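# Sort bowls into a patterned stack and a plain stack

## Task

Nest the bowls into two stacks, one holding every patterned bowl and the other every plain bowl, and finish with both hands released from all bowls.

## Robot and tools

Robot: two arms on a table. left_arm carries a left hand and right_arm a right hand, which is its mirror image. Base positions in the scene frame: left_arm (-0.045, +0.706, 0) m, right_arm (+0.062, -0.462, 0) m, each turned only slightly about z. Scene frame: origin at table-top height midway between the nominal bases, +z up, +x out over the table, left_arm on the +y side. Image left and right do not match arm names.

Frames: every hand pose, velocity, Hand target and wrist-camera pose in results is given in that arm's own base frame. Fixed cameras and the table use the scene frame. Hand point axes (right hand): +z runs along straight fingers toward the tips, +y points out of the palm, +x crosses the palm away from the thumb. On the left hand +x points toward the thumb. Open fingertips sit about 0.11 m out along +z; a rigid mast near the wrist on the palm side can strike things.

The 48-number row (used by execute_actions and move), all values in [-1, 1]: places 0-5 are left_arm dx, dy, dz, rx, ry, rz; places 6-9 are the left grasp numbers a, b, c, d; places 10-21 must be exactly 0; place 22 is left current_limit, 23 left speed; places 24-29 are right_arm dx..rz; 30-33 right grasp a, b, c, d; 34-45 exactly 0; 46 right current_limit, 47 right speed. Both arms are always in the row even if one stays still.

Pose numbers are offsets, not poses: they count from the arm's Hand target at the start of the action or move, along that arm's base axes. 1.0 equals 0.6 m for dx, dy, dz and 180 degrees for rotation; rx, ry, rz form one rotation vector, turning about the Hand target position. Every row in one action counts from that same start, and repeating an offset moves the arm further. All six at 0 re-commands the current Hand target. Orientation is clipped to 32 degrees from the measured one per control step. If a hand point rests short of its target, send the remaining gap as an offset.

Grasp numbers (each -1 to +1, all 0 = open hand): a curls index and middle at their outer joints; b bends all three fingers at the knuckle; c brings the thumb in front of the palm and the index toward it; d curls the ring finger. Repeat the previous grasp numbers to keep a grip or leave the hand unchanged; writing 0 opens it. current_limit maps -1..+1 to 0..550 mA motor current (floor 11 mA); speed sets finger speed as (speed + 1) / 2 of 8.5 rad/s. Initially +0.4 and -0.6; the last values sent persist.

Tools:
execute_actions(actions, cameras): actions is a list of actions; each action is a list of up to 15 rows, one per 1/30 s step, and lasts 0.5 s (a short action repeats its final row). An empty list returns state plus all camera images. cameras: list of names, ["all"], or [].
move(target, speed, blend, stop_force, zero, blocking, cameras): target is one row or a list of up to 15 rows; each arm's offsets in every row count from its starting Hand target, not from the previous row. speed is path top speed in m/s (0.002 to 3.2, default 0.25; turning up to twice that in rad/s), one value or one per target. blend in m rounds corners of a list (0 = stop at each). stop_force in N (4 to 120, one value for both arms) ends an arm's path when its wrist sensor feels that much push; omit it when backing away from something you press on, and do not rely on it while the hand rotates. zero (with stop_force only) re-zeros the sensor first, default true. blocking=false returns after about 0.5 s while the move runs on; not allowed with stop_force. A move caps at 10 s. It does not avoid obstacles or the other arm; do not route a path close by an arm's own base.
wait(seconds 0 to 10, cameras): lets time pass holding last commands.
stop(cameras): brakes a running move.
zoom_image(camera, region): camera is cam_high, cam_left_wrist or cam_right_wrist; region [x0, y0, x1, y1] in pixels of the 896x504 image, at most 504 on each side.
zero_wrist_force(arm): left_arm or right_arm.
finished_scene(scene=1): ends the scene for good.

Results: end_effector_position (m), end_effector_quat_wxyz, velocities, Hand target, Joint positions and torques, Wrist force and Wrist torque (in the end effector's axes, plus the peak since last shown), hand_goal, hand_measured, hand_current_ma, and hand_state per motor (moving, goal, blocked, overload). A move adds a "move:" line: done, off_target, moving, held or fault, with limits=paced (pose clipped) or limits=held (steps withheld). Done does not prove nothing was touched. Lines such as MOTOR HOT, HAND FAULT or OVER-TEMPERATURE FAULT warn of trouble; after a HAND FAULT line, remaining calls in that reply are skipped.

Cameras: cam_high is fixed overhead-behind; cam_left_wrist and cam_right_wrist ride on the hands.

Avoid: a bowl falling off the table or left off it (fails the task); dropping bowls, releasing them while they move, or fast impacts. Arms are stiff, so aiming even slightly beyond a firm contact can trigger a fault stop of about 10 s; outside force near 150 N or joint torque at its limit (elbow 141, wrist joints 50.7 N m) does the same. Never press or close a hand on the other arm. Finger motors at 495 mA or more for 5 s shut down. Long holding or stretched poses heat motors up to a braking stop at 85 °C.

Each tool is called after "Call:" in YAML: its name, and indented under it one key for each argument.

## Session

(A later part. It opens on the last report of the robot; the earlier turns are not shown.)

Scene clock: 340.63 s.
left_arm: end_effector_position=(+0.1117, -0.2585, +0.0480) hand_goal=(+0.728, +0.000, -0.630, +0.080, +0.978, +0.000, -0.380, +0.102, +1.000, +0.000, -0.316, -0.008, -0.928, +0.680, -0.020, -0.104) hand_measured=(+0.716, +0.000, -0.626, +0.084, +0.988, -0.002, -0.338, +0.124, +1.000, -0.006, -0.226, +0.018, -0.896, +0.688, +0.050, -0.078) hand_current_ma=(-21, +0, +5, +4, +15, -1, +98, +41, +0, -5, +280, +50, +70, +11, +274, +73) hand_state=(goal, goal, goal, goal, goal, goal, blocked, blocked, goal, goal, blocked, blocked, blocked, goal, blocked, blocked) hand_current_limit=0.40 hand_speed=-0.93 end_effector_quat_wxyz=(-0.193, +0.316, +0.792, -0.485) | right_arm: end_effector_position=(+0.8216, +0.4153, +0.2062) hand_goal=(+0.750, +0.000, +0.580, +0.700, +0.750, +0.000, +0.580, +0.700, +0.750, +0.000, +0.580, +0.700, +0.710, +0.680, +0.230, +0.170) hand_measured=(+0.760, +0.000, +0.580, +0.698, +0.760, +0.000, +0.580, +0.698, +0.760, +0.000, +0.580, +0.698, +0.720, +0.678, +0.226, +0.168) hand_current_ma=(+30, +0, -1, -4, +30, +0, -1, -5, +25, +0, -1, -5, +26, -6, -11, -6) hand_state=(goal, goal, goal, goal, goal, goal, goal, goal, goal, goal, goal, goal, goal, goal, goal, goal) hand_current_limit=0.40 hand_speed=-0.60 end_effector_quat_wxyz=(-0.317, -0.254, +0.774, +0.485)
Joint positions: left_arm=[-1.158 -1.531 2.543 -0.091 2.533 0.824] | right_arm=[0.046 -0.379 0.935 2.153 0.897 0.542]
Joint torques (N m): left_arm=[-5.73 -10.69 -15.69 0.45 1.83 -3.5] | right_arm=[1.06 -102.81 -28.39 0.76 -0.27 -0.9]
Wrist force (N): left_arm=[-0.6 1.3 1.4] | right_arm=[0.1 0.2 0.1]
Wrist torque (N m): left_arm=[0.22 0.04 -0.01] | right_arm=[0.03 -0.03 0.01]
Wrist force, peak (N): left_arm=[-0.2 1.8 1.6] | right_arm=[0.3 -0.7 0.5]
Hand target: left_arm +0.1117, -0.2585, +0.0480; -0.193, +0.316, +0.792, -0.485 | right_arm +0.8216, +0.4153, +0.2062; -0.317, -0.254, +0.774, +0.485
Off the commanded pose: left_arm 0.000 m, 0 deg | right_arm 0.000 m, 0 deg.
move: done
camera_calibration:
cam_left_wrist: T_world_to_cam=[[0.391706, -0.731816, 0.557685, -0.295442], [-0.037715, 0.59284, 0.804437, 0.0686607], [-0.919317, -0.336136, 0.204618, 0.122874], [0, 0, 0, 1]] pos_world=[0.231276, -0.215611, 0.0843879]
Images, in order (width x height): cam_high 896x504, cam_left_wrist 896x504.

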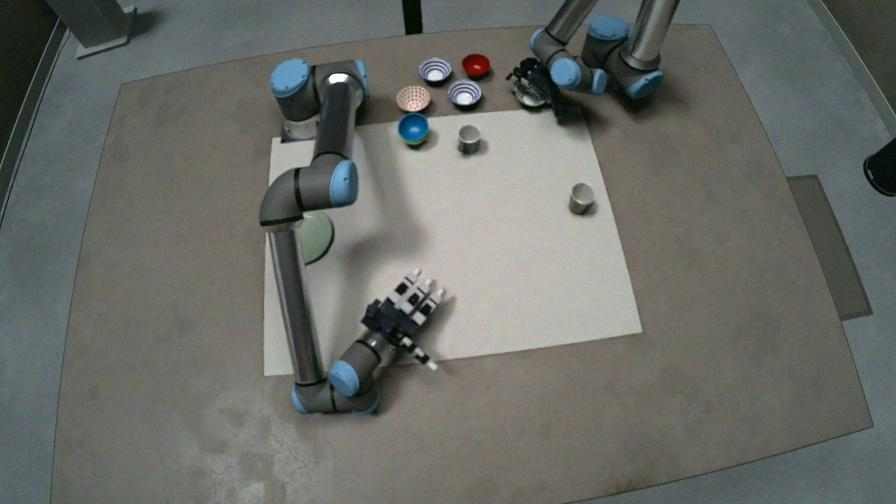

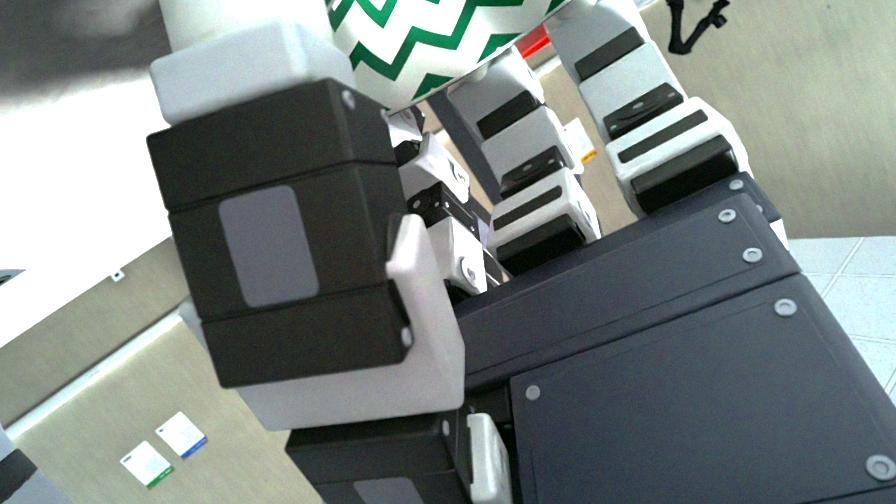

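Call:
move:
  target: [0,0,0.025,0,0,0,0.62,-0.155,1.0,0.56,0,0,0,0,0,0,0,0,0,0,0,0,0.45,-0.93,0,0,0,0,0,0,0,0,0,0,0,0,0,0,0,0,0,0,0,0,0,0,0.4,-0.6]
  speed: 0.03
  cameras: ["cam_high","cam_left_wrist"]

Call:
zoom_image:
  camera: "cam_high"
  region: [495, 55, 575, 110]

Scene clock: 342.13 s.
left_arm: end_effector_position=(+0.1117, -0.2585, +0.0629) hand_goal=(+0.728, +0.000, -0.630, +0.080, +0.978, +0.000, -0.380, +0.102, +1.000, +0.000, -0.316, -0.008, -0.928, +0.680, -0.020, -0.104) hand_measured=(+0.716, +0.000, -0.626, +0.082, +0.990, -0.002, -0.344, +0.118, +1.000, -0.006, -0.236, +0.018, -0.886, +0.690, +0.050, -0.078) hand_current_ma=(-19, +0, +3, +2, +21, -1, +77, +25, +0, -5, +238, +50, +97, +20, +276, +79) hand_state=(goal, goal, goal, goal, goal, goal, blocked, goal, goal, goal, blocked, blocked, blocked, goal, blocked, blocked) hand_current_limit=0.45 hand_speed=-0.93 end_effector_quat_wxyz=(-0.193, +0.316, +0.792, -0.485) | right_arm: end_effector_position=(+0.8216, +0.4153, +0.2062) hand_goal=(+0.750, +0.000, +0.580, +0.700, +0.750, +0.000, +0.580, +0.700, +0.750, +0.000, +0.580, +0.700, +0.710, +0.680, +0.230, +0.170) hand_measured=(+0.760, +0.000, +0.580, +0.698, +0.760, +0.000, +0.580, +0.698, +0.760, +0.000, +0.580, +0.698, +0.720, +0.678, +0.226, +0.168) hand_current_ma=(+30, +0, -1, -4, +30, +0, -1, -5, +25, +0, -1, -5, +26, -6, -11, -6) hand_state=(goal, goal, goal, goal, goal, goal, goal, goal, goal, goal, goal, goal, goal, goal, goal, goal) hand_current_limit=0.40 hand_speed=-0.60 end_effector_quat_wxyz=(-0.317, -0.254, +0.774, +0.485)
Joint positions: left_arm=[-1.158 -1.567 2.532 -0.045 2.533 0.824] | right_arm=[0.046 -0.379 0.935 2.153 0.897 0.542]
Joint torques (N m): left_arm=[3.91 -29.57 -31.59 5.7 2.11 3.66] | right_arm=[4.81 -107.48 -28.09 0.74 -0.66 -1.08]
Wrist force (N): left_arm=[-0.5 3.7 1.7] | right_arm=[0.2 -0.2 -0.1]
Wrist torque (N m): left_arm=[0.21 0.08 -0.18] | right_arm=[-0.02 -0.03 0.01]
Wrist force, peak (N): left_arm=[-0.3 4.2 2.1] | right_arm=[0.6 -0.2 0.4]
Hand target: left_arm +0.1117, -0.2585, +0.0630; -0.193, +0.316, +0.792, -0.485 | right_arm +0.8216, +0.4153, +0.2062; -0.317, -0.254, +0.774, +0.485
Off the commanded pose: left_arm 0.000 m, 0 deg | right_arm 0.000 m, 0 deg.
move: done
camera_calibration:
cam_left_wrist: T_world_to_cam=[[0.391798, -0.731884, 0.55753, -0.303773], [-0.0375782, 0.592742, 0.804515, 0.0566139], [-0.919284, -0.336158, 0.204732, 0.119801], [0, 0, 0, 1]] pos_world=[0.231276, -0.215612, 0.0992886]
Images, in order (width x height): cam_high 896x504, cam_left_wrist 896x504.

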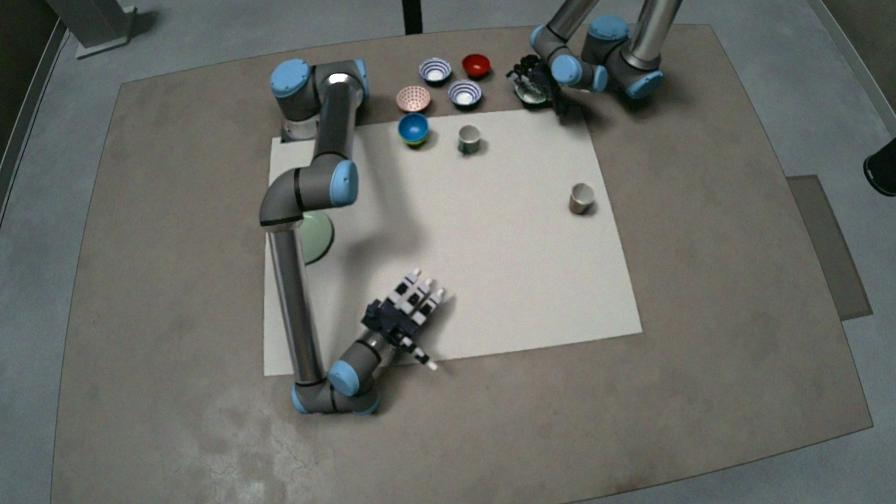

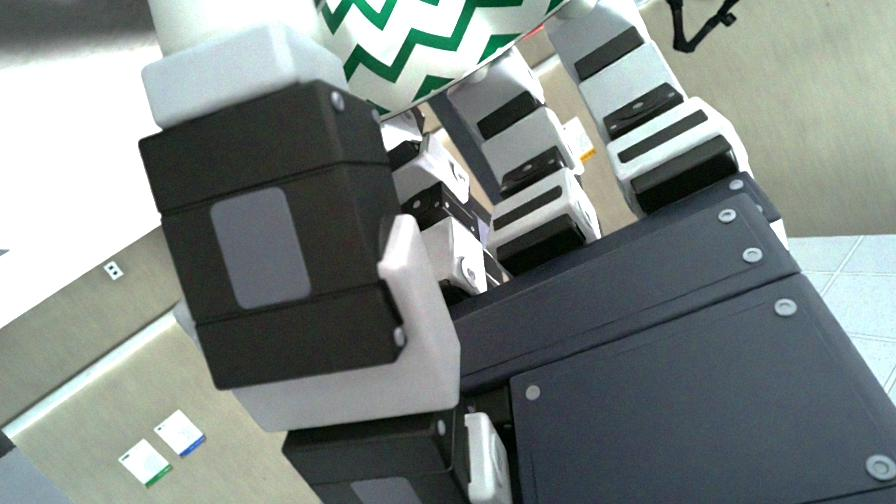

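Scaled by 6.300 from the camera's 896x504 image, which has a finer 1280x720 frame.

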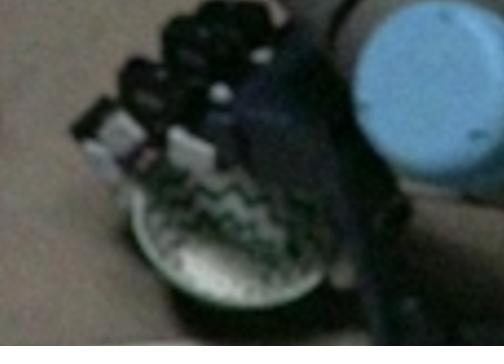

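Call:
move:
  target: [0,0,0.14,0,0,0,0.62,-0.155,1.0,0.56,0,0,0,0,0,0,0,0,0,0,0,0,0.45,-0.93,0,0,0,0,0,0,0,0,0,0,0,0,0,0,0,0,0,0,0,0,0,0,0.4,-0.6]
  speed: 0.06
  cameras: ["cam_high","cam_left_wrist"]

Call:
zoom_image:
  camera: "cam_high"
  region: [495, 40, 575, 95]

Scene clock: 346.27 s.
left_arm: end_effector_position=(+0.1117, -0.2585, +0.1468) hand_goal=(+0.728, +0.000, -0.630, +0.080, +0.978, +0.000, -0.380, +0.102, +1.000, +0.000, -0.316, -0.008, -0.928, +0.680, -0.020, -0.104) hand_measured=(+0.716, +0.000, -0.626, +0.082, +0.990, -0.002, -0.344, +0.118, +1.000, -0.006, -0.236, +0.018, -0.886, +0.692, +0.050, -0.078) hand_current_ma=(-19, +0, +3, +2, +21, -1, +77, +25, +0, -5, +237, +50, +98, +21, +276, +79) hand_state=(goal, goal, goal, goal, goal, goal, blocked, goal, goal, goal, blocked, blocked, blocked, goal, blocked, blocked) hand_current_limit=0.45 hand_speed=-0.93 end_effector_quat_wxyz=(-0.193, +0.316, +0.792, -0.485) | right_arm: end_effector_position=(+0.8216, +0.4153, +0.2062) hand_goal=(+0.750, +0.000, +0.580, +0.700, +0.750, +0.000, +0.580, +0.700, +0.750, +0.000, +0.580, +0.700, +0.710, +0.680, +0.230, +0.170) hand_measured=(+0.760, +0.000, +0.580, +0.698, +0.760, +0.000, +0.580, +0.698, +0.760, +0.000, +0.580, +0.698, +0.720, +0.678, +0.226, +0.168) hand_current_ma=(+30, +0, -1, -4, +30, +0, -1, -5, +25, +0, -1, -5, +26, -6, -11, -6) hand_state=(goal, goal, goal, goal, goal, goal, goal, goal, goal, goal, goal, goal, goal, goal, goal, goal) hand_current_limit=0.40 hand_speed=-0.60 end_effector_quat_wxyz=(-0.317, -0.254, +0.774, +0.485)
Joint positions: left_arm=[-1.158 -1.737 2.459 0.198 2.533 0.824] | right_arm=[0.046 -0.379 0.935 2.153 0.897 0.542]
Joint torques (N m): left_arm=[18.1 -28.71 -40.57 6.34 3.95 4.11] | right_arm=[4.53 -107.83 -28.27 0.7 -0.2 -0.61]
Wrist force (N): left_arm=[-0.3 4.0 1.9] | right_arm=[0.3 -0.1 0.1]
Wrist torque (N m): left_arm=[0.21 0.04 -0.51] | right_arm=[-0.04 -0.04 0.02]
Wrist force, peak (N): left_arm=[-0.7 4.2 2.1] | right_arm=[0.8 -0.2 -0.1]
Hand target: left_arm +0.1117, -0.2585, +0.1470; -0.193, +0.316, +0.792, -0.485 | right_arm +0.8216, +0.4153, +0.2062; -0.317, -0.254, +0.774, +0.485
Off the commanded pose: left_arm 0.000 m, 0 deg | right_arm 0.000 m, 0 deg.
move: done
camera_calibration:
cam_left_wrist: T_world_to_cam=[[0.391706, -0.731816, 0.557685, -0.350597], [-0.037715, 0.59284, 0.804437, -0.0108981], [-0.919317, -0.336136, 0.204618, 0.102637], [0, 0, 0, 1]] pos_world=[0.231276, -0.215611, 0.183288]
Images, in order (width x height): cam_high 896x504, cam_left_wrist 896x504.

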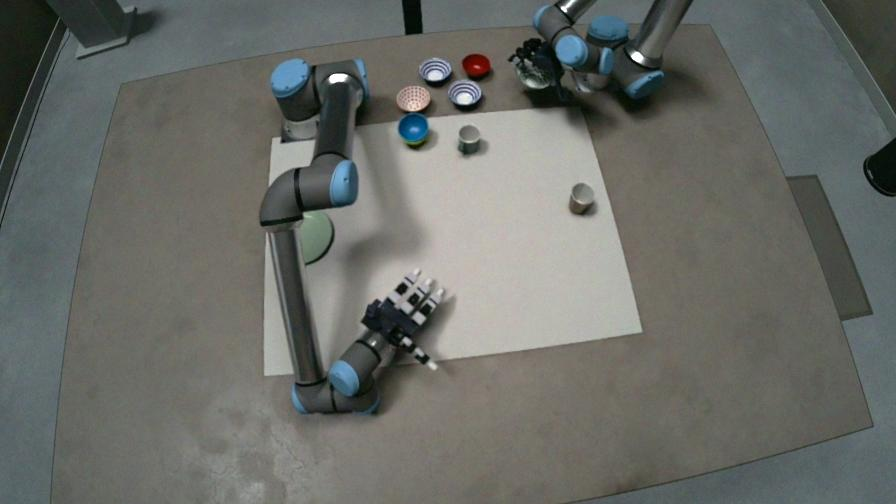

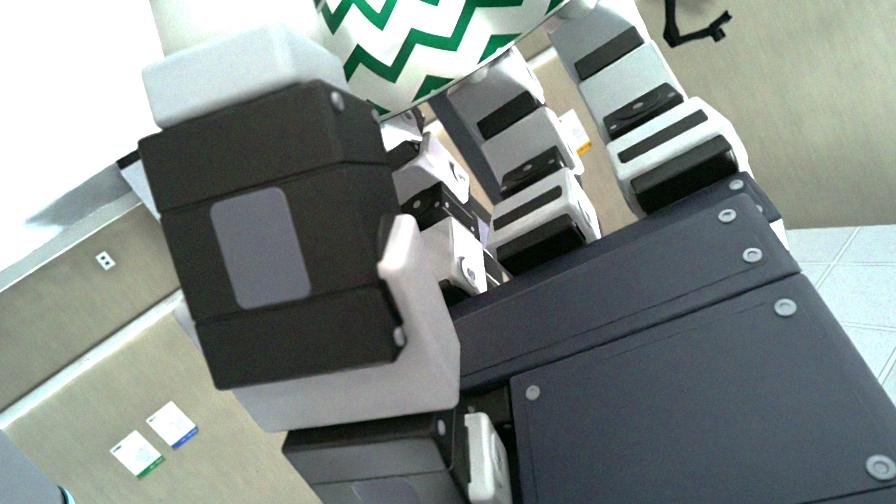

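Scaled by 6.300 from the camera's 896x504 image, which has a finer 1280x720 frame.

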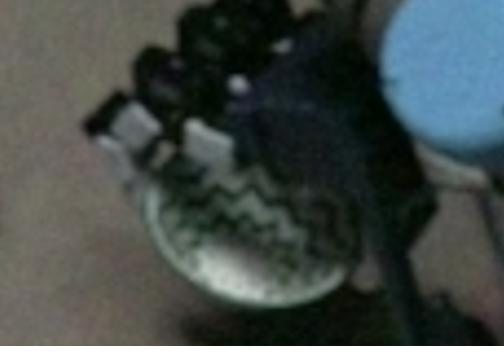

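Call:
move:
  target: [-0.0525,-0.4135,0,0,0,0,0.62,-0.155,1.0,0.56,0,0,0,0,0,0,0,0,0,0,0,0,0.45,-0.93,0,0,0,0,0,0,0,0,0,0,0,0,0,0,0,0,0,0,0,0,0,0,0.4,-0.6]
  speed: 0.15
  cameras: ["cam_high","cam_left_wrist"]

Call:
zoom_image:
  camera: "cam_high"
  region: [425, 45, 505, 115]

Scene clock: 348.83 s.
left_arm: end_effector_position=(+0.0803, -0.5064, +0.1470) hand_goal=(+0.728, +0.000, -0.630, +0.080, +0.978, +0.000, -0.380, +0.102, +1.000, +0.000, -0.316, -0.008, -0.928, +0.680, -0.020, -0.104) hand_measured=(+0.716, +0.000, -0.628, +0.082, +0.992, -0.002, -0.346, +0.118, +1.000, -0.006, -0.236, +0.018, -0.886, +0.692, +0.050, -0.078) hand_current_ma=(-18, +0, +3, +2, +22, -1, +74, +24, +0, -5, +232, +50, +101, +21, +276, +79) hand_state=(goal, goal, goal, goal, goal, goal, blocked, goal, goal, goal, blocked, blocked, blocked, goal, blocked, blocked) hand_current_limit=0.45 hand_speed=-0.93 end_effector_quat_wxyz=(-0.193, +0.316, +0.792, -0.485) | right_arm: end_effector_position=(+0.8216, +0.4153, +0.2062) hand_goal=(+0.750, +0.000, +0.580, +0.700, +0.750, +0.000, +0.580, +0.700, +0.750, +0.000, +0.580, +0.700, +0.710, +0.680, +0.230, +0.170) hand_measured=(+0.760, +0.000, +0.580, +0.698, +0.760, +0.000, +0.580, +0.698, +0.760, +0.000, +0.580, +0.698, +0.720, +0.678, +0.226, +0.168) hand_current_ma=(+30, +0, -1, -4, +30, +0, -1, -5, +25, +0, -1, -5, +26, -6, -11, -6) hand_state=(goal, goal, goal, goal, goal, goal, goal, goal, goal, goal, goal, goal, goal, goal, goal, goal) hand_current_limit=0.40 hand_speed=-0.60 end_effector_quat_wxyz=(-0.317, -0.254, +0.774, +0.485)
Joint positions: left_arm=[-1.454 -1.494 2.182 -0.015 2.324 0.5] | right_arm=[0.046 -0.379 0.935 2.153 0.897 0.542]
Joint torques (N m): left_arm=[-14.2 -18.9 -40.47 -2.93 -1.41 -3.51] | right_arm=[2.78 -105.19 -28 0.83 -0.2 -0.85]
Wrist force (N): left_arm=[-0.3 3.8 1.6] | right_arm=[-0.1 0.0 0.2]
Wrist torque (N m): left_arm=[0.24 0.04 -0.16] | right_arm=[-0.04 0.01 -0.01]
Wrist force, peak (N): left_arm=[-1.1 4.2 2.1] | right_arm=[0.6 -0.2 0.6]
Hand target: left_arm +0.0802, -0.5066, +0.1470; -0.193, +0.316, +0.792, -0.485 | right_arm +0.8216, +0.4153, +0.2062; -0.317, -0.254, +0.774, +0.485
Off the commanded pose: left_arm 0.000 m, 0 deg | right_arm 0.000 m, 0 deg.
move: done
camera_calibration:
cam_left_wrist: T_world_to_cam=[[0.391706, -0.731816, 0.557685, -0.519697], [-0.037715, 0.59284, 0.804437, 0.134743], [-0.919317, -0.336136, 0.204618, -0.00954434], [0, 0, 0, 1]] pos_world=[0.199876, -0.463411, 0.183388]
Images, in order (width x height): cam_high 896x504, cam_left_wrist 896x504.

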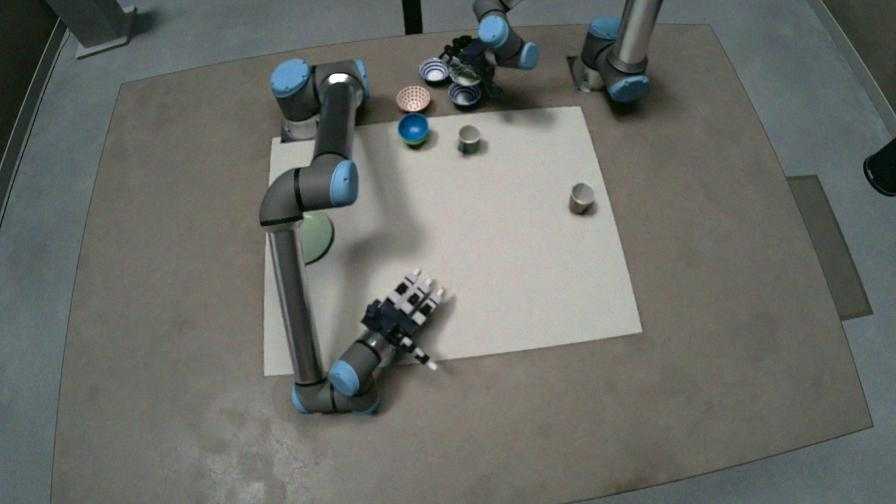

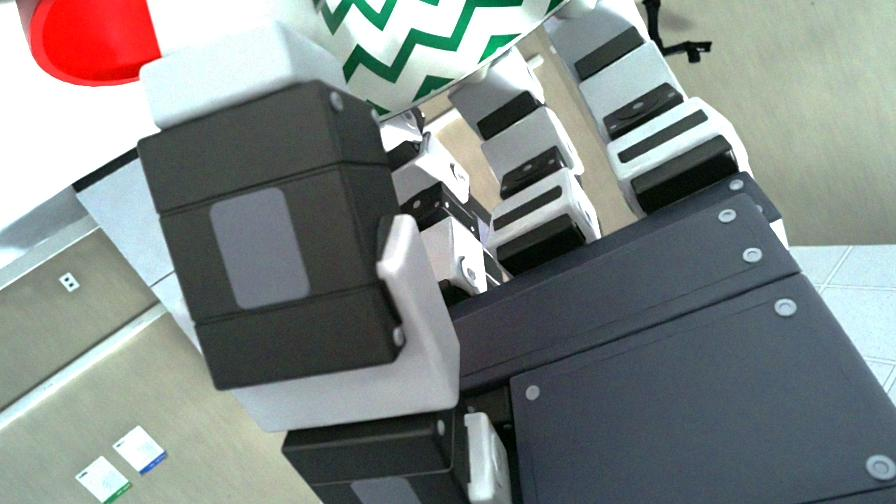

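Scaled by 6.300 from the camera's 896x504 image, which has a finer 1280x720 frame.

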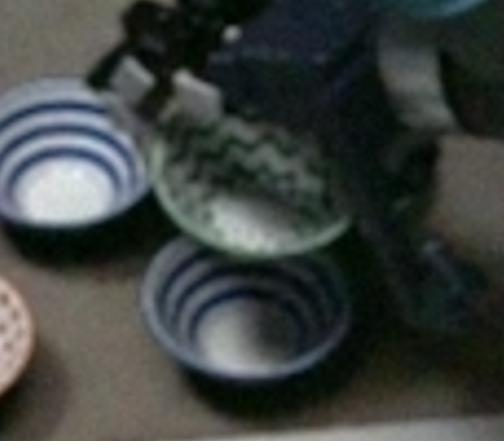

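Call:
zoom_image:
  camera: "cam_high"
  region: [440, 55, 490, 110]

Scaled by 9.164 from the camera's 896x504 image, which has a finer 1280x720 frame.

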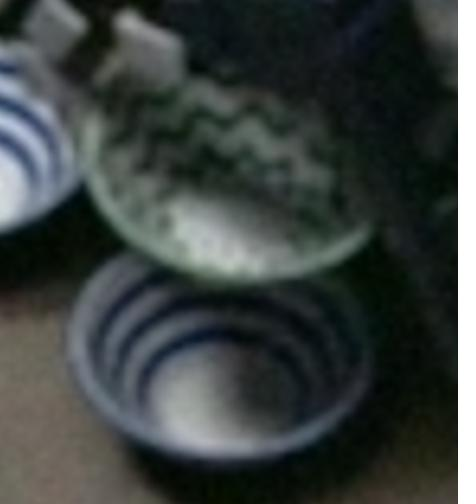

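Call:
move:
  target: [0.0147,-0.0107,-0.07,0,0,0,0.62,-0.155,1.0,0.56,0,0,0,0,0,0,0,0,0,0,0,0,0.45,-0.93,0,0,0,0,0,0,0,0,0,0,0,0,0,0,0,0,0,0,0,0,0,0,0.4,-0.6]
  speed: 0.08
  cameras: ["cam_high","cam_left_wrist"]

Call:
zoom_image:
  camera: "cam_high"
  region: [440, 55, 490, 110]

Scene clock: 352.07 s.
left_arm: end_effector_position=(+0.0890, -0.5130, +0.1052) hand_goal=(+0.728, +0.000, -0.630, +0.080, +0.978, +0.000, -0.380, +0.102, +1.000, +0.000, -0.316, -0.008, -0.928, +0.680, -0.020, -0.104) hand_measured=(+0.716, +0.000, -0.628, +0.082, +0.992, -0.002, -0.346, +0.118, +1.000, -0.006, -0.236, +0.018, -0.886, +0.692, +0.050, -0.078) hand_current_ma=(-18, +0, +3, +2, +22, -1, +74, +24, +0, -5, +232, +50, +101, +21, +276, +79) hand_state=(goal, goal, goal, goal, goal, goal, blocked, goal, goal, goal, blocked, blocked, blocked, goal, blocked, blocked) hand_current_limit=0.45 hand_speed=-0.93 end_effector_quat_wxyz=(-0.193, +0.316, +0.792, -0.485) | right_arm: end_effector_position=(+0.8216, +0.4153, +0.2062) hand_goal=(+0.750, +0.000, +0.580, +0.700, +0.750, +0.000, +0.580, +0.700, +0.750, +0.000, +0.580, +0.700, +0.710, +0.680, +0.230, +0.170) hand_measured=(+0.760, +0.000, +0.580, +0.698, +0.760, +0.000, +0.580, +0.698, +0.760, +0.000, +0.580, +0.698, +0.720, +0.678, +0.226, +0.168) hand_current_ma=(+30, +0, -1, -4, +30, +0, -1, -5, +25, +0, -1, -5, +26, -6, -11, -6) hand_state=(goal, goal, goal, goal, goal, goal, goal, goal, goal, goal, goal, goal, goal, goal, goal, goal) hand_current_limit=0.40 hand_speed=-0.60 end_effector_quat_wxyz=(-0.317, -0.254, +0.774, +0.485)
Joint positions: left_arm=[-1.435 -1.419 2.195 -0.092 2.339 0.516] | right_arm=[0.046 -0.379 0.935 2.153 0.897 0.542]
Joint torques (N m): left_arm=[19.17 -20.83 -25.22 -3.49 3.09 4.06] | right_arm=[6.33 -102.98 -27.94 0.65 -1.03 -0.97]
Wrist force (N): left_arm=[-0.7 4.2 1.8] | right_arm=[0.4 -0.3 0.1]
Wrist torque (N m): left_arm=[0.26 0.11 -0.54] | right_arm=[-0.05 -0.06 0.03]
Wrist force, peak (N): left_arm=[-0.6 4.9 2.3] | right_arm=[0.9 -0.2 -0.2]
Hand target: left_arm +0.0890, -0.5131, +0.1050; -0.193, +0.316, +0.792, -0.485 | right_arm +0.8216, +0.4153, +0.2062; -0.317, -0.254, +0.774, +0.485
Off the commanded pose: left_arm 0.000 m, 0 deg | right_arm 0.000 m, 0 deg.
move: done
camera_calibration:
cam_left_wrist: T_world_to_cam=[[0.391706, -0.731816, 0.557685, -0.504697], [-0.037715, 0.59284, 0.804437, 0.172668], [-0.919317, -0.336136, 0.204618, 0.00475466], [0, 0, 0, 1]] pos_world=[0.208576, -0.470111, 0.141588]
Images, in order (width x height): cam_high 896x504, cam_left_wrist 896x504.

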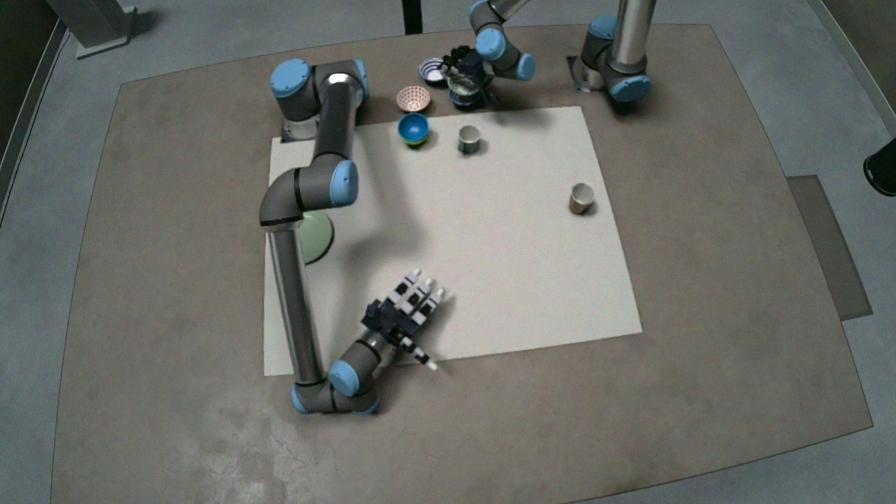

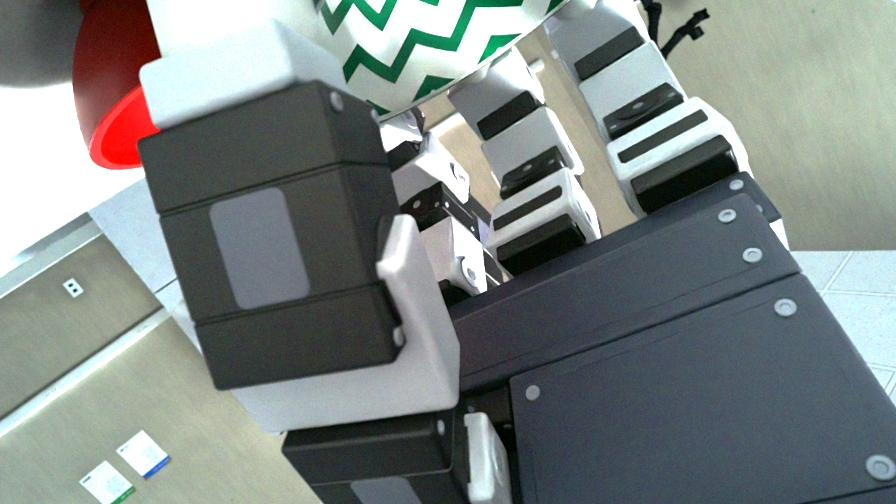

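Scaled by 9.164 from the camera's 896x504 image, which has a finer 1280x720 frame.

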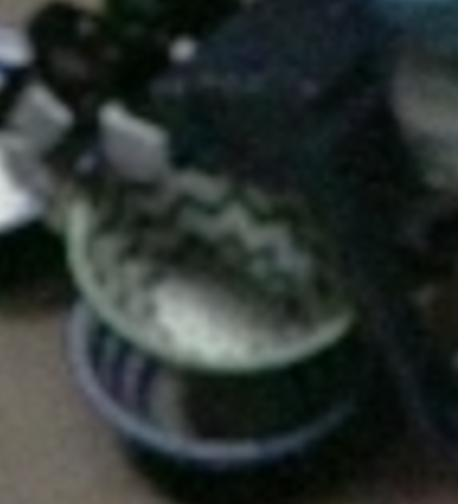

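Call:
move:
  target: [0,0,-0.07,0,0,0,0.62,-0.155,1.0,0.56,0,0,0,0,0,0,0,0,0,0,0,0,0.45,-0.93,0,0,0,0,0,0,0,0,0,0,0,0,0,0,0,0,0,0,0,0,0,0,0.4,-0.6]
  speed: 0.02
  stop_force: 4
  cameras: ["cam_high","cam_left_wrist"]

Call:
zoom_image:
  camera: "cam_high"
  region: [440, 55, 490, 110]

Scene clock: 355.53 s.
left_arm: end_effector_position=(+0.0890, -0.5130, +0.0720) hand_goal=(+0.728, +0.000, -0.630, +0.080, +0.978, +0.000, -0.380, +0.102, +1.000, +0.000, -0.316, -0.008, -0.928, +0.680, -0.020, -0.104) hand_measured=(+0.716, +0.000, -0.628, +0.082, +0.998, +0.000, -0.360, +0.106, +1.000, -0.006, -0.244, +0.018, -0.886, +0.692, +0.054, -0.078) hand_current_ma=(-18, +0, +3, +2, +40, +0, +37, +3, +0, -5, +205, +50, +101, +21, +305, +79) hand_state=(goal, goal, goal, goal, blocked, goal, blocked, goal, goal, goal, blocked, blocked, blocked, goal, blocked, blocked) hand_current_limit=0.45 hand_speed=-0.93 end_effector_quat_wxyz=(-0.193, +0.316, +0.792, -0.485) | right_arm: end_effector_position=(+0.8216, +0.4153, +0.2062) hand_goal=(+0.750, +0.000, +0.580, +0.700, +0.750, +0.000, +0.580, +0.700, +0.750, +0.000, +0.580, +0.700, +0.710, +0.680, +0.230, +0.170) hand_measured=(+0.760, +0.000, +0.580, +0.698, +0.760, +0.000, +0.580, +0.698, +0.760, +0.000, +0.580, +0.698, +0.720, +0.678, +0.226, +0.168) hand_current_ma=(+30, +0, -1, -4, +30, +0, -1, -5, +25, +0, -1, -5, +26, -6, -11, -6) hand_state=(goal, goal, goal, goal, goal, goal, goal, goal, goal, goal, goal, goal, goal, goal, goal, goal) hand_current_limit=0.40 hand_speed=-0.60 end_effector_quat_wxyz=(-0.317, -0.254, +0.774, +0.485)
Joint positions: left_arm=[-1.435 -1.37 2.217 -0.163 2.339 0.517] | right_arm=[0.046 -0.379 0.935 2.153 0.897 0.542]
Joint torques (N m): left_arm=[14.62 -51.55 -35.9 4.52 -0.23 4.09] | right_arm=[1.77 -105.91 -27.75 0.7 -0.53 -0.71]
Wrist force (N): left_arm=[-0.3 1.6 -0.9] | right_arm=[0.1 -0.1 0.3]
Wrist torque (N m): left_arm=[0.13 0.01 -0.46] | right_arm=[-0.06 -0.03 0.01]
Wrist force, peak (N): left_arm=[1.4 -2.6 -4.0] | right_arm=[0.8 -0.1 -0.4]
Hand target: left_arm +0.0891, -0.5130, +0.0720; -0.193, +0.316, +0.792, -0.485 (not the last commanded pose) | right_arm +0.8216, +0.4153, +0.2062; -0.317, -0.254, +0.774, +0.485
Off the commanded pose: left_arm 0.009 m, 0 deg | right_arm 0.000 m, 0 deg.
move: contact (left_arm)
camera_calibration:
cam_left_wrist: T_world_to_cam=[[0.391708, -0.73186, 0.557626, -0.486252], [-0.0376861, 0.592785, 0.804478, 0.199259], [-0.919318, -0.336135, 0.204618, 0.0115278], [0, 0, 0, 1]] pos_world=[0.208576, -0.470111, 0.108488]
Images, in order (width x height): cam_high 896x504, cam_left_wrist 896x504.

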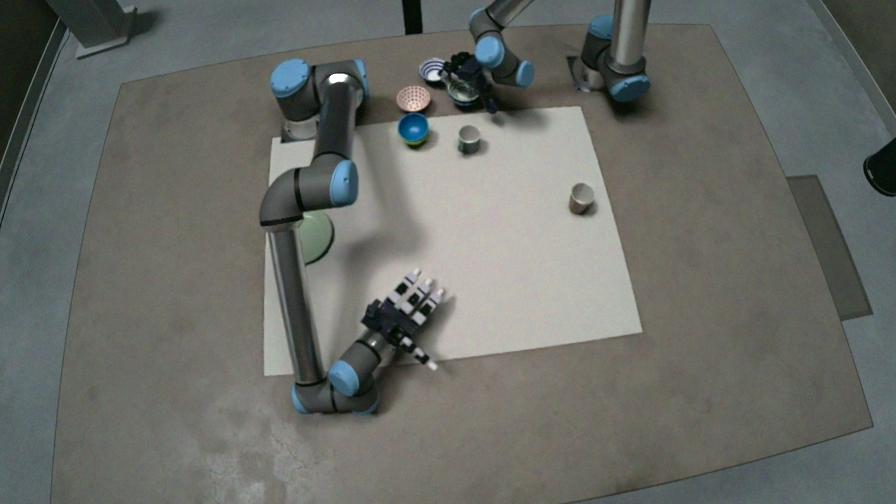

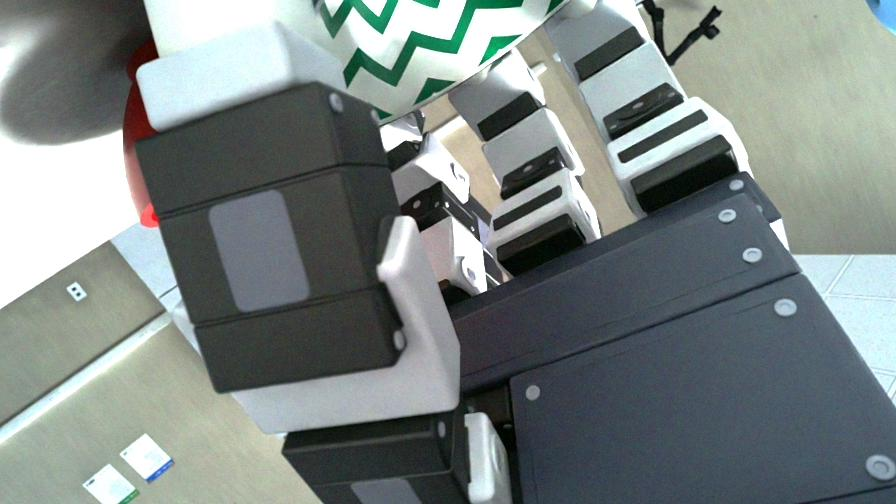

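Scaled by 9.164 from the camera's 896x504 image, which has a finer 1280x720 frame.

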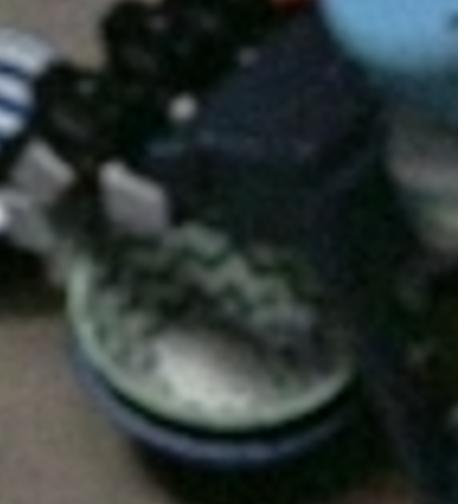

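Call:
move:
  target:
    - [0.0023,0.0024,0,0,0,0,0.56,-0.155,1.0,0.5,0,0,0,0,0,0,0,0,0,0,0,0,0.4,-0.95,0,0,0,0,0,0,0,0,0,0,0,0,0,0,0,0,0,0,0,0,0,0,0.4,-0.6]
    - [0.0057,0.006,0,0,0,0,0.5,-0.155,1.0,0.44,0,0,0,0,0,0,0,0,0,0,0,0,0.4,-0.95,0,0,0,0,0,0,0,0,0,0,0,0,0,0,0,0,0,0,0,0,0,0,0.4,-0.6]
    - [0.0103,0.0109,0,0,0,0,0.42,-0.155,1.0,0.36,0,0,0,0,0,0,0,0,0,0,0,0,0.4,-0.92,0,0,0,0,0,0,0,0,0,0,0,0,0,0,0,0,0,0,0,0,0,0,0.4,-0.6]
    - [0.0138,0.0145,0,0,0,0,0.3,-0.155,1.0,0.15,0,0,0,0,0,0,0,0,0,0,0,0,0.4,-0.85,0,0,0,0,0,0,0,0,0,0,0,0,0,0,0,0,0,0,0,0,0,0,0.4,-0.6]
  speed: 0.02
  cameras: ["cam_high","cam_left_wrist"]

Call:
zoom_image:
  camera: "cam_high"
  region: [440, 55, 490, 110]

Scene clock: 361.67 s.
left_arm: end_effector_position=(+0.0973, -0.5043, +0.0720) hand_goal=(+0.654, +0.000, -0.302, +0.384, +0.976, +0.000, +0.132, +0.566, +1.000, +0.000, +0.340, +0.474, -0.960, +0.680, -0.020, -0.056) hand_measured=(+0.650, +0.000, -0.306, +0.380, +0.968, +0.000, +0.126, +0.564, +0.992, -0.002, +0.332, +0.470, -0.952, +0.684, -0.018, -0.058) hand_current_ma=(-4, +0, -4, -3, -11, +0, -7, -3, -10, -2, -11, -3, +11, +5, +2, -2) hand_state=(goal, goal, goal, goal, goal, goal, goal, goal, goal, goal, goal, goal, goal, goal, goal, goal) hand_current_limit=0.40 hand_speed=-0.85 end_effector_quat_wxyz=(-0.193, +0.316, +0.792, -0.485) | right_arm: end_effector_position=(+0.8216, +0.4153, +0.2062) hand_goal=(+0.750, +0.000, +0.580, +0.700, +0.750, +0.000, +0.580, +0.700, +0.750, +0.000, +0.580, +0.700, +0.710, +0.680, +0.230, +0.170) hand_measured=(+0.760, +0.000, +0.580, +0.698, +0.760, +0.000, +0.580, +0.698, +0.760, +0.000, +0.580, +0.698, +0.720, +0.678, +0.226, +0.168) hand_current_ma=(+30, +0, -1, -4, +30, +0, -1, -5, +25, +0, -1, -5, +26, -6, -11, -6) hand_state=(goal, goal, goal, goal, goal, goal, goal, goal, goal, goal, goal, goal, goal, goal, goal, goal) hand_current_limit=0.40 hand_speed=-0.60 end_effector_quat_wxyz=(-0.317, -0.254, +0.774, +0.485)
Joint positions: left_arm=[-1.413 -1.371 2.222 -0.152 2.356 0.537] | right_arm=[0.046 -0.379 0.935 2.153 0.897 0.542]
Joint torques (N m): left_arm=[17.65 -50.74 -22.84 4.63 2.54 3.8] | right_arm=[2.35 -105.29 -26.04 -0.01 -0.36 -0.83]
Wrist force (N): left_arm=[-0.7 2.2 0.6] | right_arm=[0.2 -0.1 0.5]
Wrist torque (N m): left_arm=[0.28 0.05 -0.43] | right_arm=[-0.06 -0.05 0.02]
Wrist force, peak (N): left_arm=[-0.7 4.5 2.1] | right_arm=[0.5 -0.6 0.3]
Hand target: left_arm +0.0973, -0.5043, +0.0720; -0.193, +0.316, +0.792, -0.485 | right_arm +0.8216, +0.4153, +0.2062; -0.317, -0.254, +0.774, +0.485
Off the commanded pose: left_arm 0.000 m, 0 deg | right_arm 0.000 m, 0 deg.
move: done
camera_calibration:
cam_left_wrist: T_world_to_cam=[[0.391708, -0.73186, 0.557626, -0.483136], [-0.0376861, 0.592785, 0.804478, 0.194415], [-0.919318, -0.336135, 0.204618, 0.0220825], [0, 0, 0, 1]] pos_world=[0.216876, -0.461411, 0.108488]
Images, in order (width x height): cam_high 896x504, cam_left_wrist 896x504.

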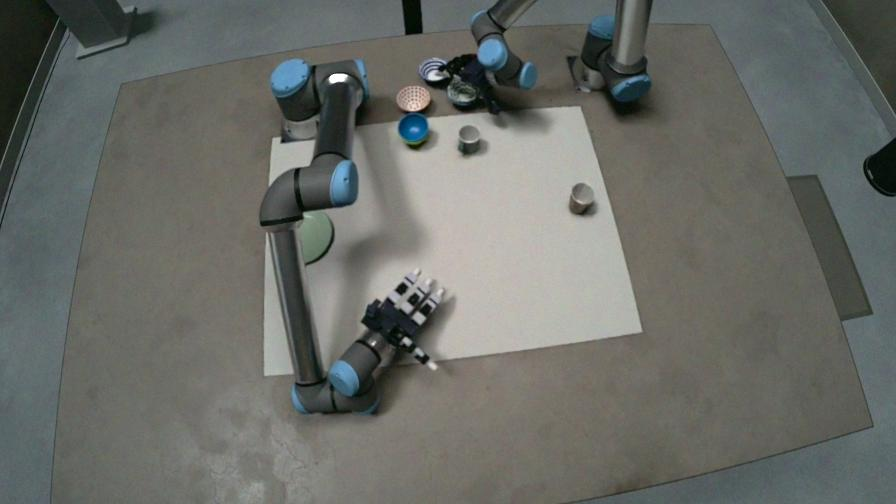

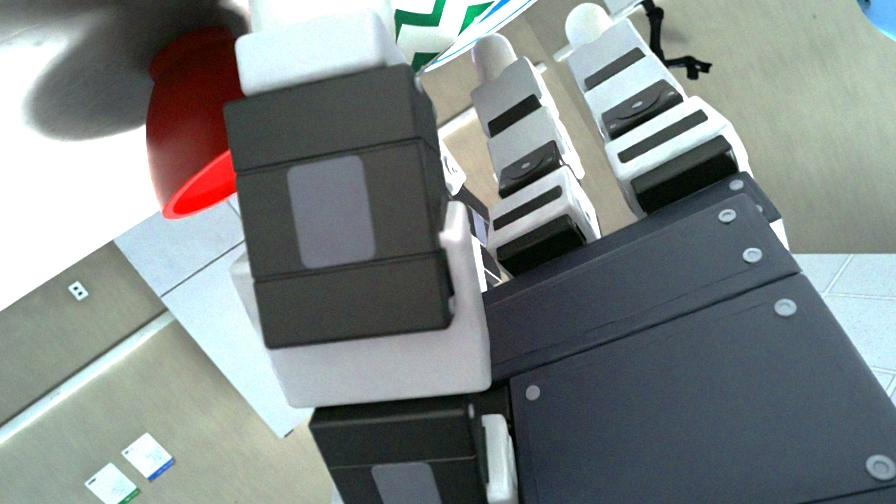

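Scaled by 9.164 from the camera's 896x504 image, which has a finer 1280x720 frame.

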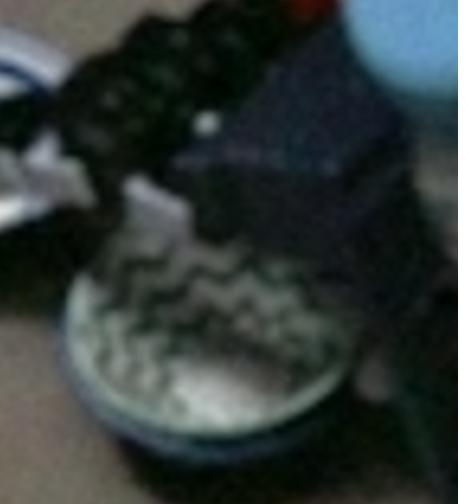

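Call:
move:
  target:
    - [0.0161,0.0169,0,0,0,0,0.3,-0.155,1.0,0.15,0,0,0,0,0,0,0,0,0,0,0,0,0.4,-0.85,0,0,0,0,0,0,0,0,0,0,0,0,0,0,0,0,0,0,0,0,0,0,0.4,-0.6]
    - [0.0161,0.0169,0.15,0,0,0,0.3,-0.155,1.0,0.15,0,0,0,0,0,0,0,0,0,0,0,0,0.4,-0.85,0,0,0,0,0,0,0,0,0,0,0,0,0,0,0,0,0,0,0,0,0,0,0.4,-0.6]
  speed: 0.05
  cameras: ["cam_high","cam_left_wrist"]

Call:
zoom_image:
  camera: "cam_high"
  region: [440, 45, 500, 115]

Scene clock: 365.53 s.
left_arm: end_effector_position=(+0.1070, -0.4942, +0.1619) hand_goal=(+0.654, +0.000, -0.302, +0.384, +0.976, +0.000, +0.132, +0.566, +1.000, +0.000, +0.340, +0.474, -0.960, +0.680, -0.020, -0.056) hand_measured=(+0.650, +0.002, -0.302, +0.382, +0.968, +0.000, +0.126, +0.564, +0.992, -0.002, +0.332, +0.470, -0.952, +0.684, -0.018, -0.058) hand_current_ma=(-4, +1, +0, -1, -11, +0, -7, -3, -11, -2, -11, -3, +11, +5, +2, -2) hand_state=(goal, goal, goal, goal, goal, goal, goal, goal, goal, goal, goal, goal, goal, goal, goal, goal) hand_current_limit=0.40 hand_speed=-0.85 end_effector_quat_wxyz=(-0.193, +0.316, +0.792, -0.485) | right_arm: end_effector_position=(+0.8216, +0.4153, +0.2062) hand_goal=(+0.750, +0.000, +0.580, +0.700, +0.750, +0.000, +0.580, +0.700, +0.750, +0.000, +0.580, +0.700, +0.710, +0.680, +0.230, +0.170) hand_measured=(+0.760, +0.000, +0.580, +0.698, +0.760, +0.000, +0.580, +0.698, +0.760, +0.000, +0.580, +0.698, +0.720, +0.678, +0.226, +0.168) hand_current_ma=(+30, +0, -1, -4, +30, +0, -1, -5, +25, +0, -1, -5, +26, -6, -11, -6) hand_state=(goal, goal, goal, goal, goal, goal, goal, goal, goal, goal, goal, goal, goal, goal, goal, goal) hand_current_limit=0.40 hand_speed=-0.60 end_effector_quat_wxyz=(-0.317, -0.254, +0.774, +0.485)
Joint positions: left_arm=[-1.386 -1.496 2.159 0.054 2.376 0.561] | right_arm=[0.046 -0.379 0.935 2.153 0.897 0.542]
Joint torques (N m): left_arm=[18.57 -46.62 -40.89 5.21 2.67 4.06] | right_arm=[5.46 -103.83 -28.86 0.66 -0.86 -0.76]
Wrist force (N): left_arm=[-0.7 2.0 0.7] | right_arm=[0.1 -0.5 0.2]
Wrist torque (N m): left_arm=[0.27 0.06 -0.46] | right_arm=[-0.08 -0.02 0.00]
Wrist force, peak (N): left_arm=[0.0 2.5 1.4] | right_arm=[0.6 -0.1 0.8]
Hand target: left_arm +0.1070, -0.4942, +0.1620; -0.193, +0.316, +0.792, -0.485 | right_arm +0.8216, +0.4153, +0.2062; -0.317, -0.254, +0.774, +0.485
Off the commanded pose: left_arm 0.000 m, 0 deg | right_arm 0.000 m, 0 deg.
move: done
camera_calibration:
cam_left_wrist: T_world_to_cam=[[0.391814, -0.731878, 0.557527, -0.529559], [-0.0377068, 0.592695, 0.804544, 0.116443], [-0.919271, -0.336254, 0.20463, 0.0159873], [0, 0, 0, 1]] pos_world=[0.226576, -0.451212, 0.198288]
Images, in order (width x height): cam_high 896x504, cam_left_wrist 896x504.

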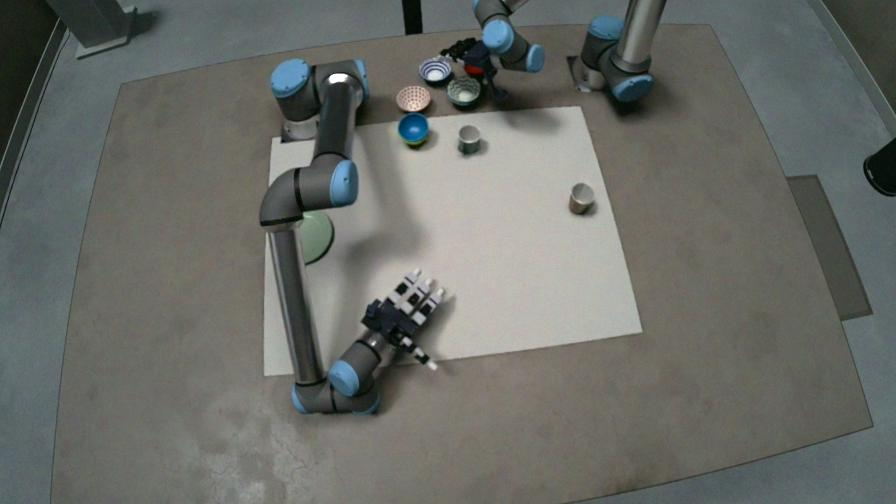

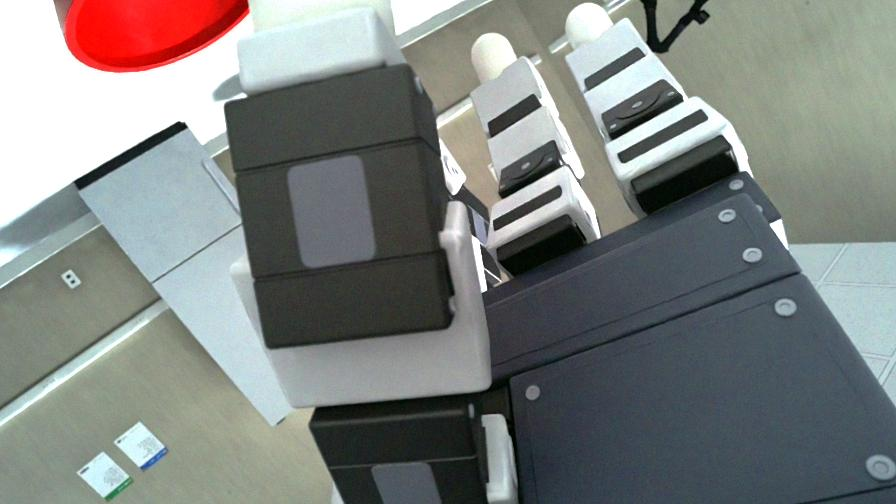

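Scaled by 7.200 from the camera's 896x504 image, which has a finer 1280x720 frame.

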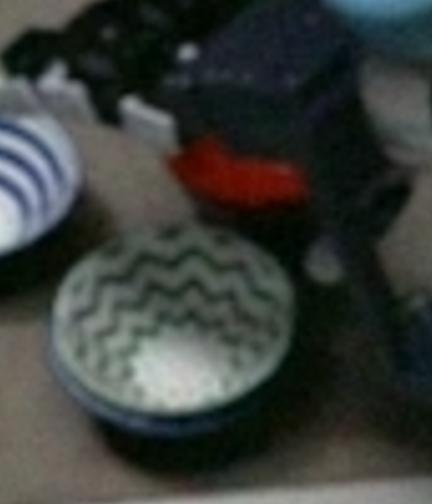

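Call:
move:
  target:
    - [-0.2307,0.1047,0,0,0,0,0.3,-0.155,1.0,0.15,0,0,0,0,0,0,0,0,0,0,0,0,0.4,-0.8,0,0,0,0,0,0,0,0,0,0,0,0,0,0,0,0,0,0,0,0,0,0,0.4,-0.6]
    - [-0.2307,0.1047,-0.12,0,0,0,0.3,-0.155,1.0,0.15,0,0,0,0,0,0,0,0,0,0,0,0,0.4,-0.8,0,0,0,0,0,0,0,0,0,0,0,0,0,0,0,0,0,0,0,0,0,0,0.4,-0.6]
  speed: 0.15
  cameras: ["cam_high","cam_left_wrist"]

Call:
zoom_image:
  camera: "cam_high"
  region: [430, 30, 510, 85]

Scene clock: 372.40 s.
left_arm: end_effector_position=(-0.0315, -0.4313, +0.0902) hand_goal=(+0.654, +0.000, -0.302, +0.384, +0.976, +0.000, +0.132, +0.566, +1.000, +0.000, +0.340, +0.474, -0.960, +0.680, -0.020, -0.056) hand_measured=(+0.650, +0.002, -0.302, +0.382, +0.968, +0.000, +0.126, +0.564, +0.992, -0.002, +0.332, +0.472, -0.952, +0.684, -0.018, -0.058) hand_current_ma=(-5, +1, +0, -1, -12, +0, -6, -3, -11, -2, -10, -3, +9, +5, +2, -2) hand_state=(goal, goal, goal, goal, goal, goal, goal, goal, goal, goal, goal, goal, goal, goal, goal, goal) hand_current_limit=0.40 hand_speed=-0.80 end_effector_quat_wxyz=(-0.193, +0.316, +0.792, -0.485) | right_arm: end_effector_position=(+0.8216, +0.4153, +0.2062) hand_goal=(+0.750, +0.000, +0.580, +0.700, +0.750, +0.000, +0.580, +0.700, +0.750, +0.000, +0.580, +0.700, +0.710, +0.680, +0.230, +0.170) hand_measured=(+0.760, +0.000, +0.580, +0.698, +0.760, +0.000, +0.580, +0.698, +0.760, +0.000, +0.580, +0.698, +0.720, +0.678, +0.226, +0.168) hand_current_ma=(+30, +0, -1, -4, +30, +0, -1, -5, +25, +0, -1, -5, +26, -6, -11, -6) hand_state=(goal, goal, goal, goal, goal, goal, goal, goal, goal, goal, goal, goal, goal, goal, goal, goal) hand_current_limit=0.40 hand_speed=-0.60 end_effector_quat_wxyz=(-0.317, -0.254, +0.774, +0.485)
Joint positions: left_arm=[-1.785 -1.655 2.455 -0.262 2.05 0.27] | right_arm=[0.046 -0.379 0.935 2.153 0.897 0.542]
Joint torques (N m): left_arm=[17.85 -0.67 -25.29 -3.18 2.2 -3.94] | right_arm=[3.34 -105 -26.25 -0.14 -0.57 -0.81]
Wrist force (N): left_arm=[-0.4 2.3 0.6] | right_arm=[0.4 -0.1 0.5]
Wrist torque (N m): left_arm=[0.32 0.01 -0.05] | right_arm=[-0.06 -0.07 0.03]
Wrist force, peak (N): left_arm=[-0.4 2.9 1.2] | right_arm=[0.5 0.3 0.7]
Hand target: left_arm -0.0314, -0.4314, +0.0900; -0.193, +0.316, +0.792, -0.485 | right_arm +0.8216, +0.4153, +0.2062; -0.317, -0.254, +0.774, +0.485
Off the commanded pose: left_arm 0.000 m, 0 deg | right_arm 0.000 m, 0 deg.
move: done
camera_calibration:
cam_left_wrist: T_world_to_cam=[[0.391589, -0.731903, 0.557653, -0.38936], [-0.0377055, 0.592779, 0.804482, 0.131725], [-0.919367, -0.336053, 0.204529, -0.075444], [0, 0, 0, 1]] pos_world=[0.0880754, -0.388411, 0.126588]
Images, in order (width x height): cam_high 896x504, cam_left_wrist 896x504.

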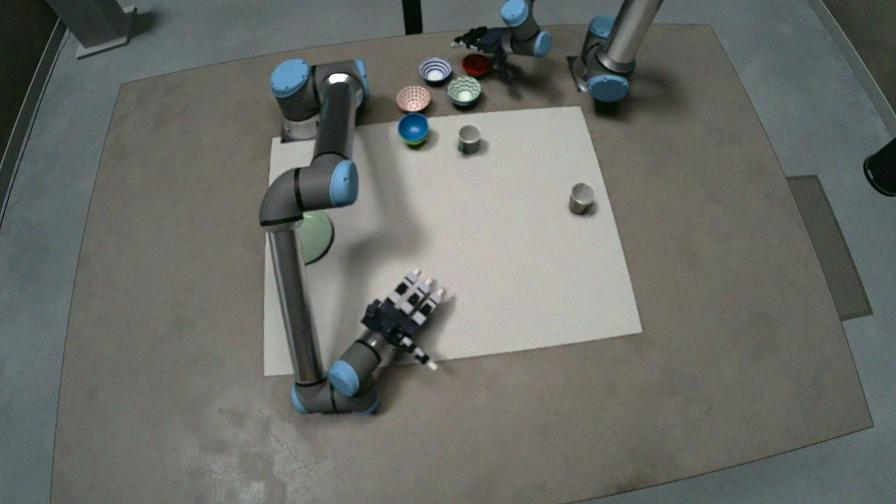

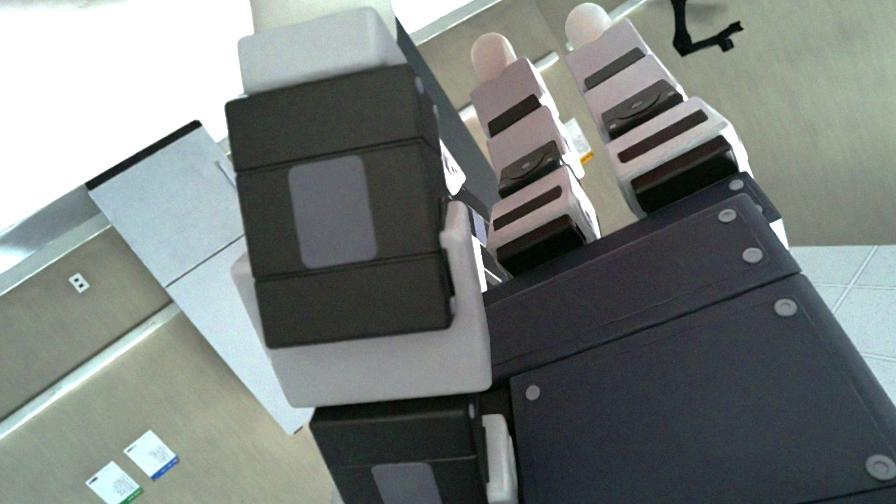

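Scaled by 6.300 from the camera's 896x504 image, which has a finer 1280x720 frame.

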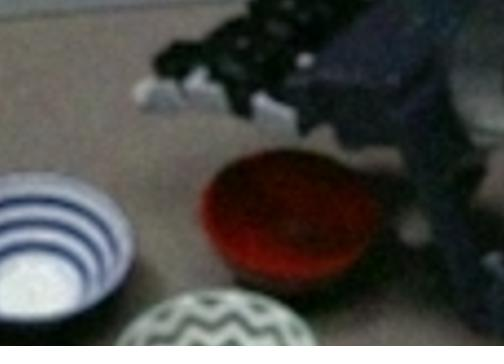

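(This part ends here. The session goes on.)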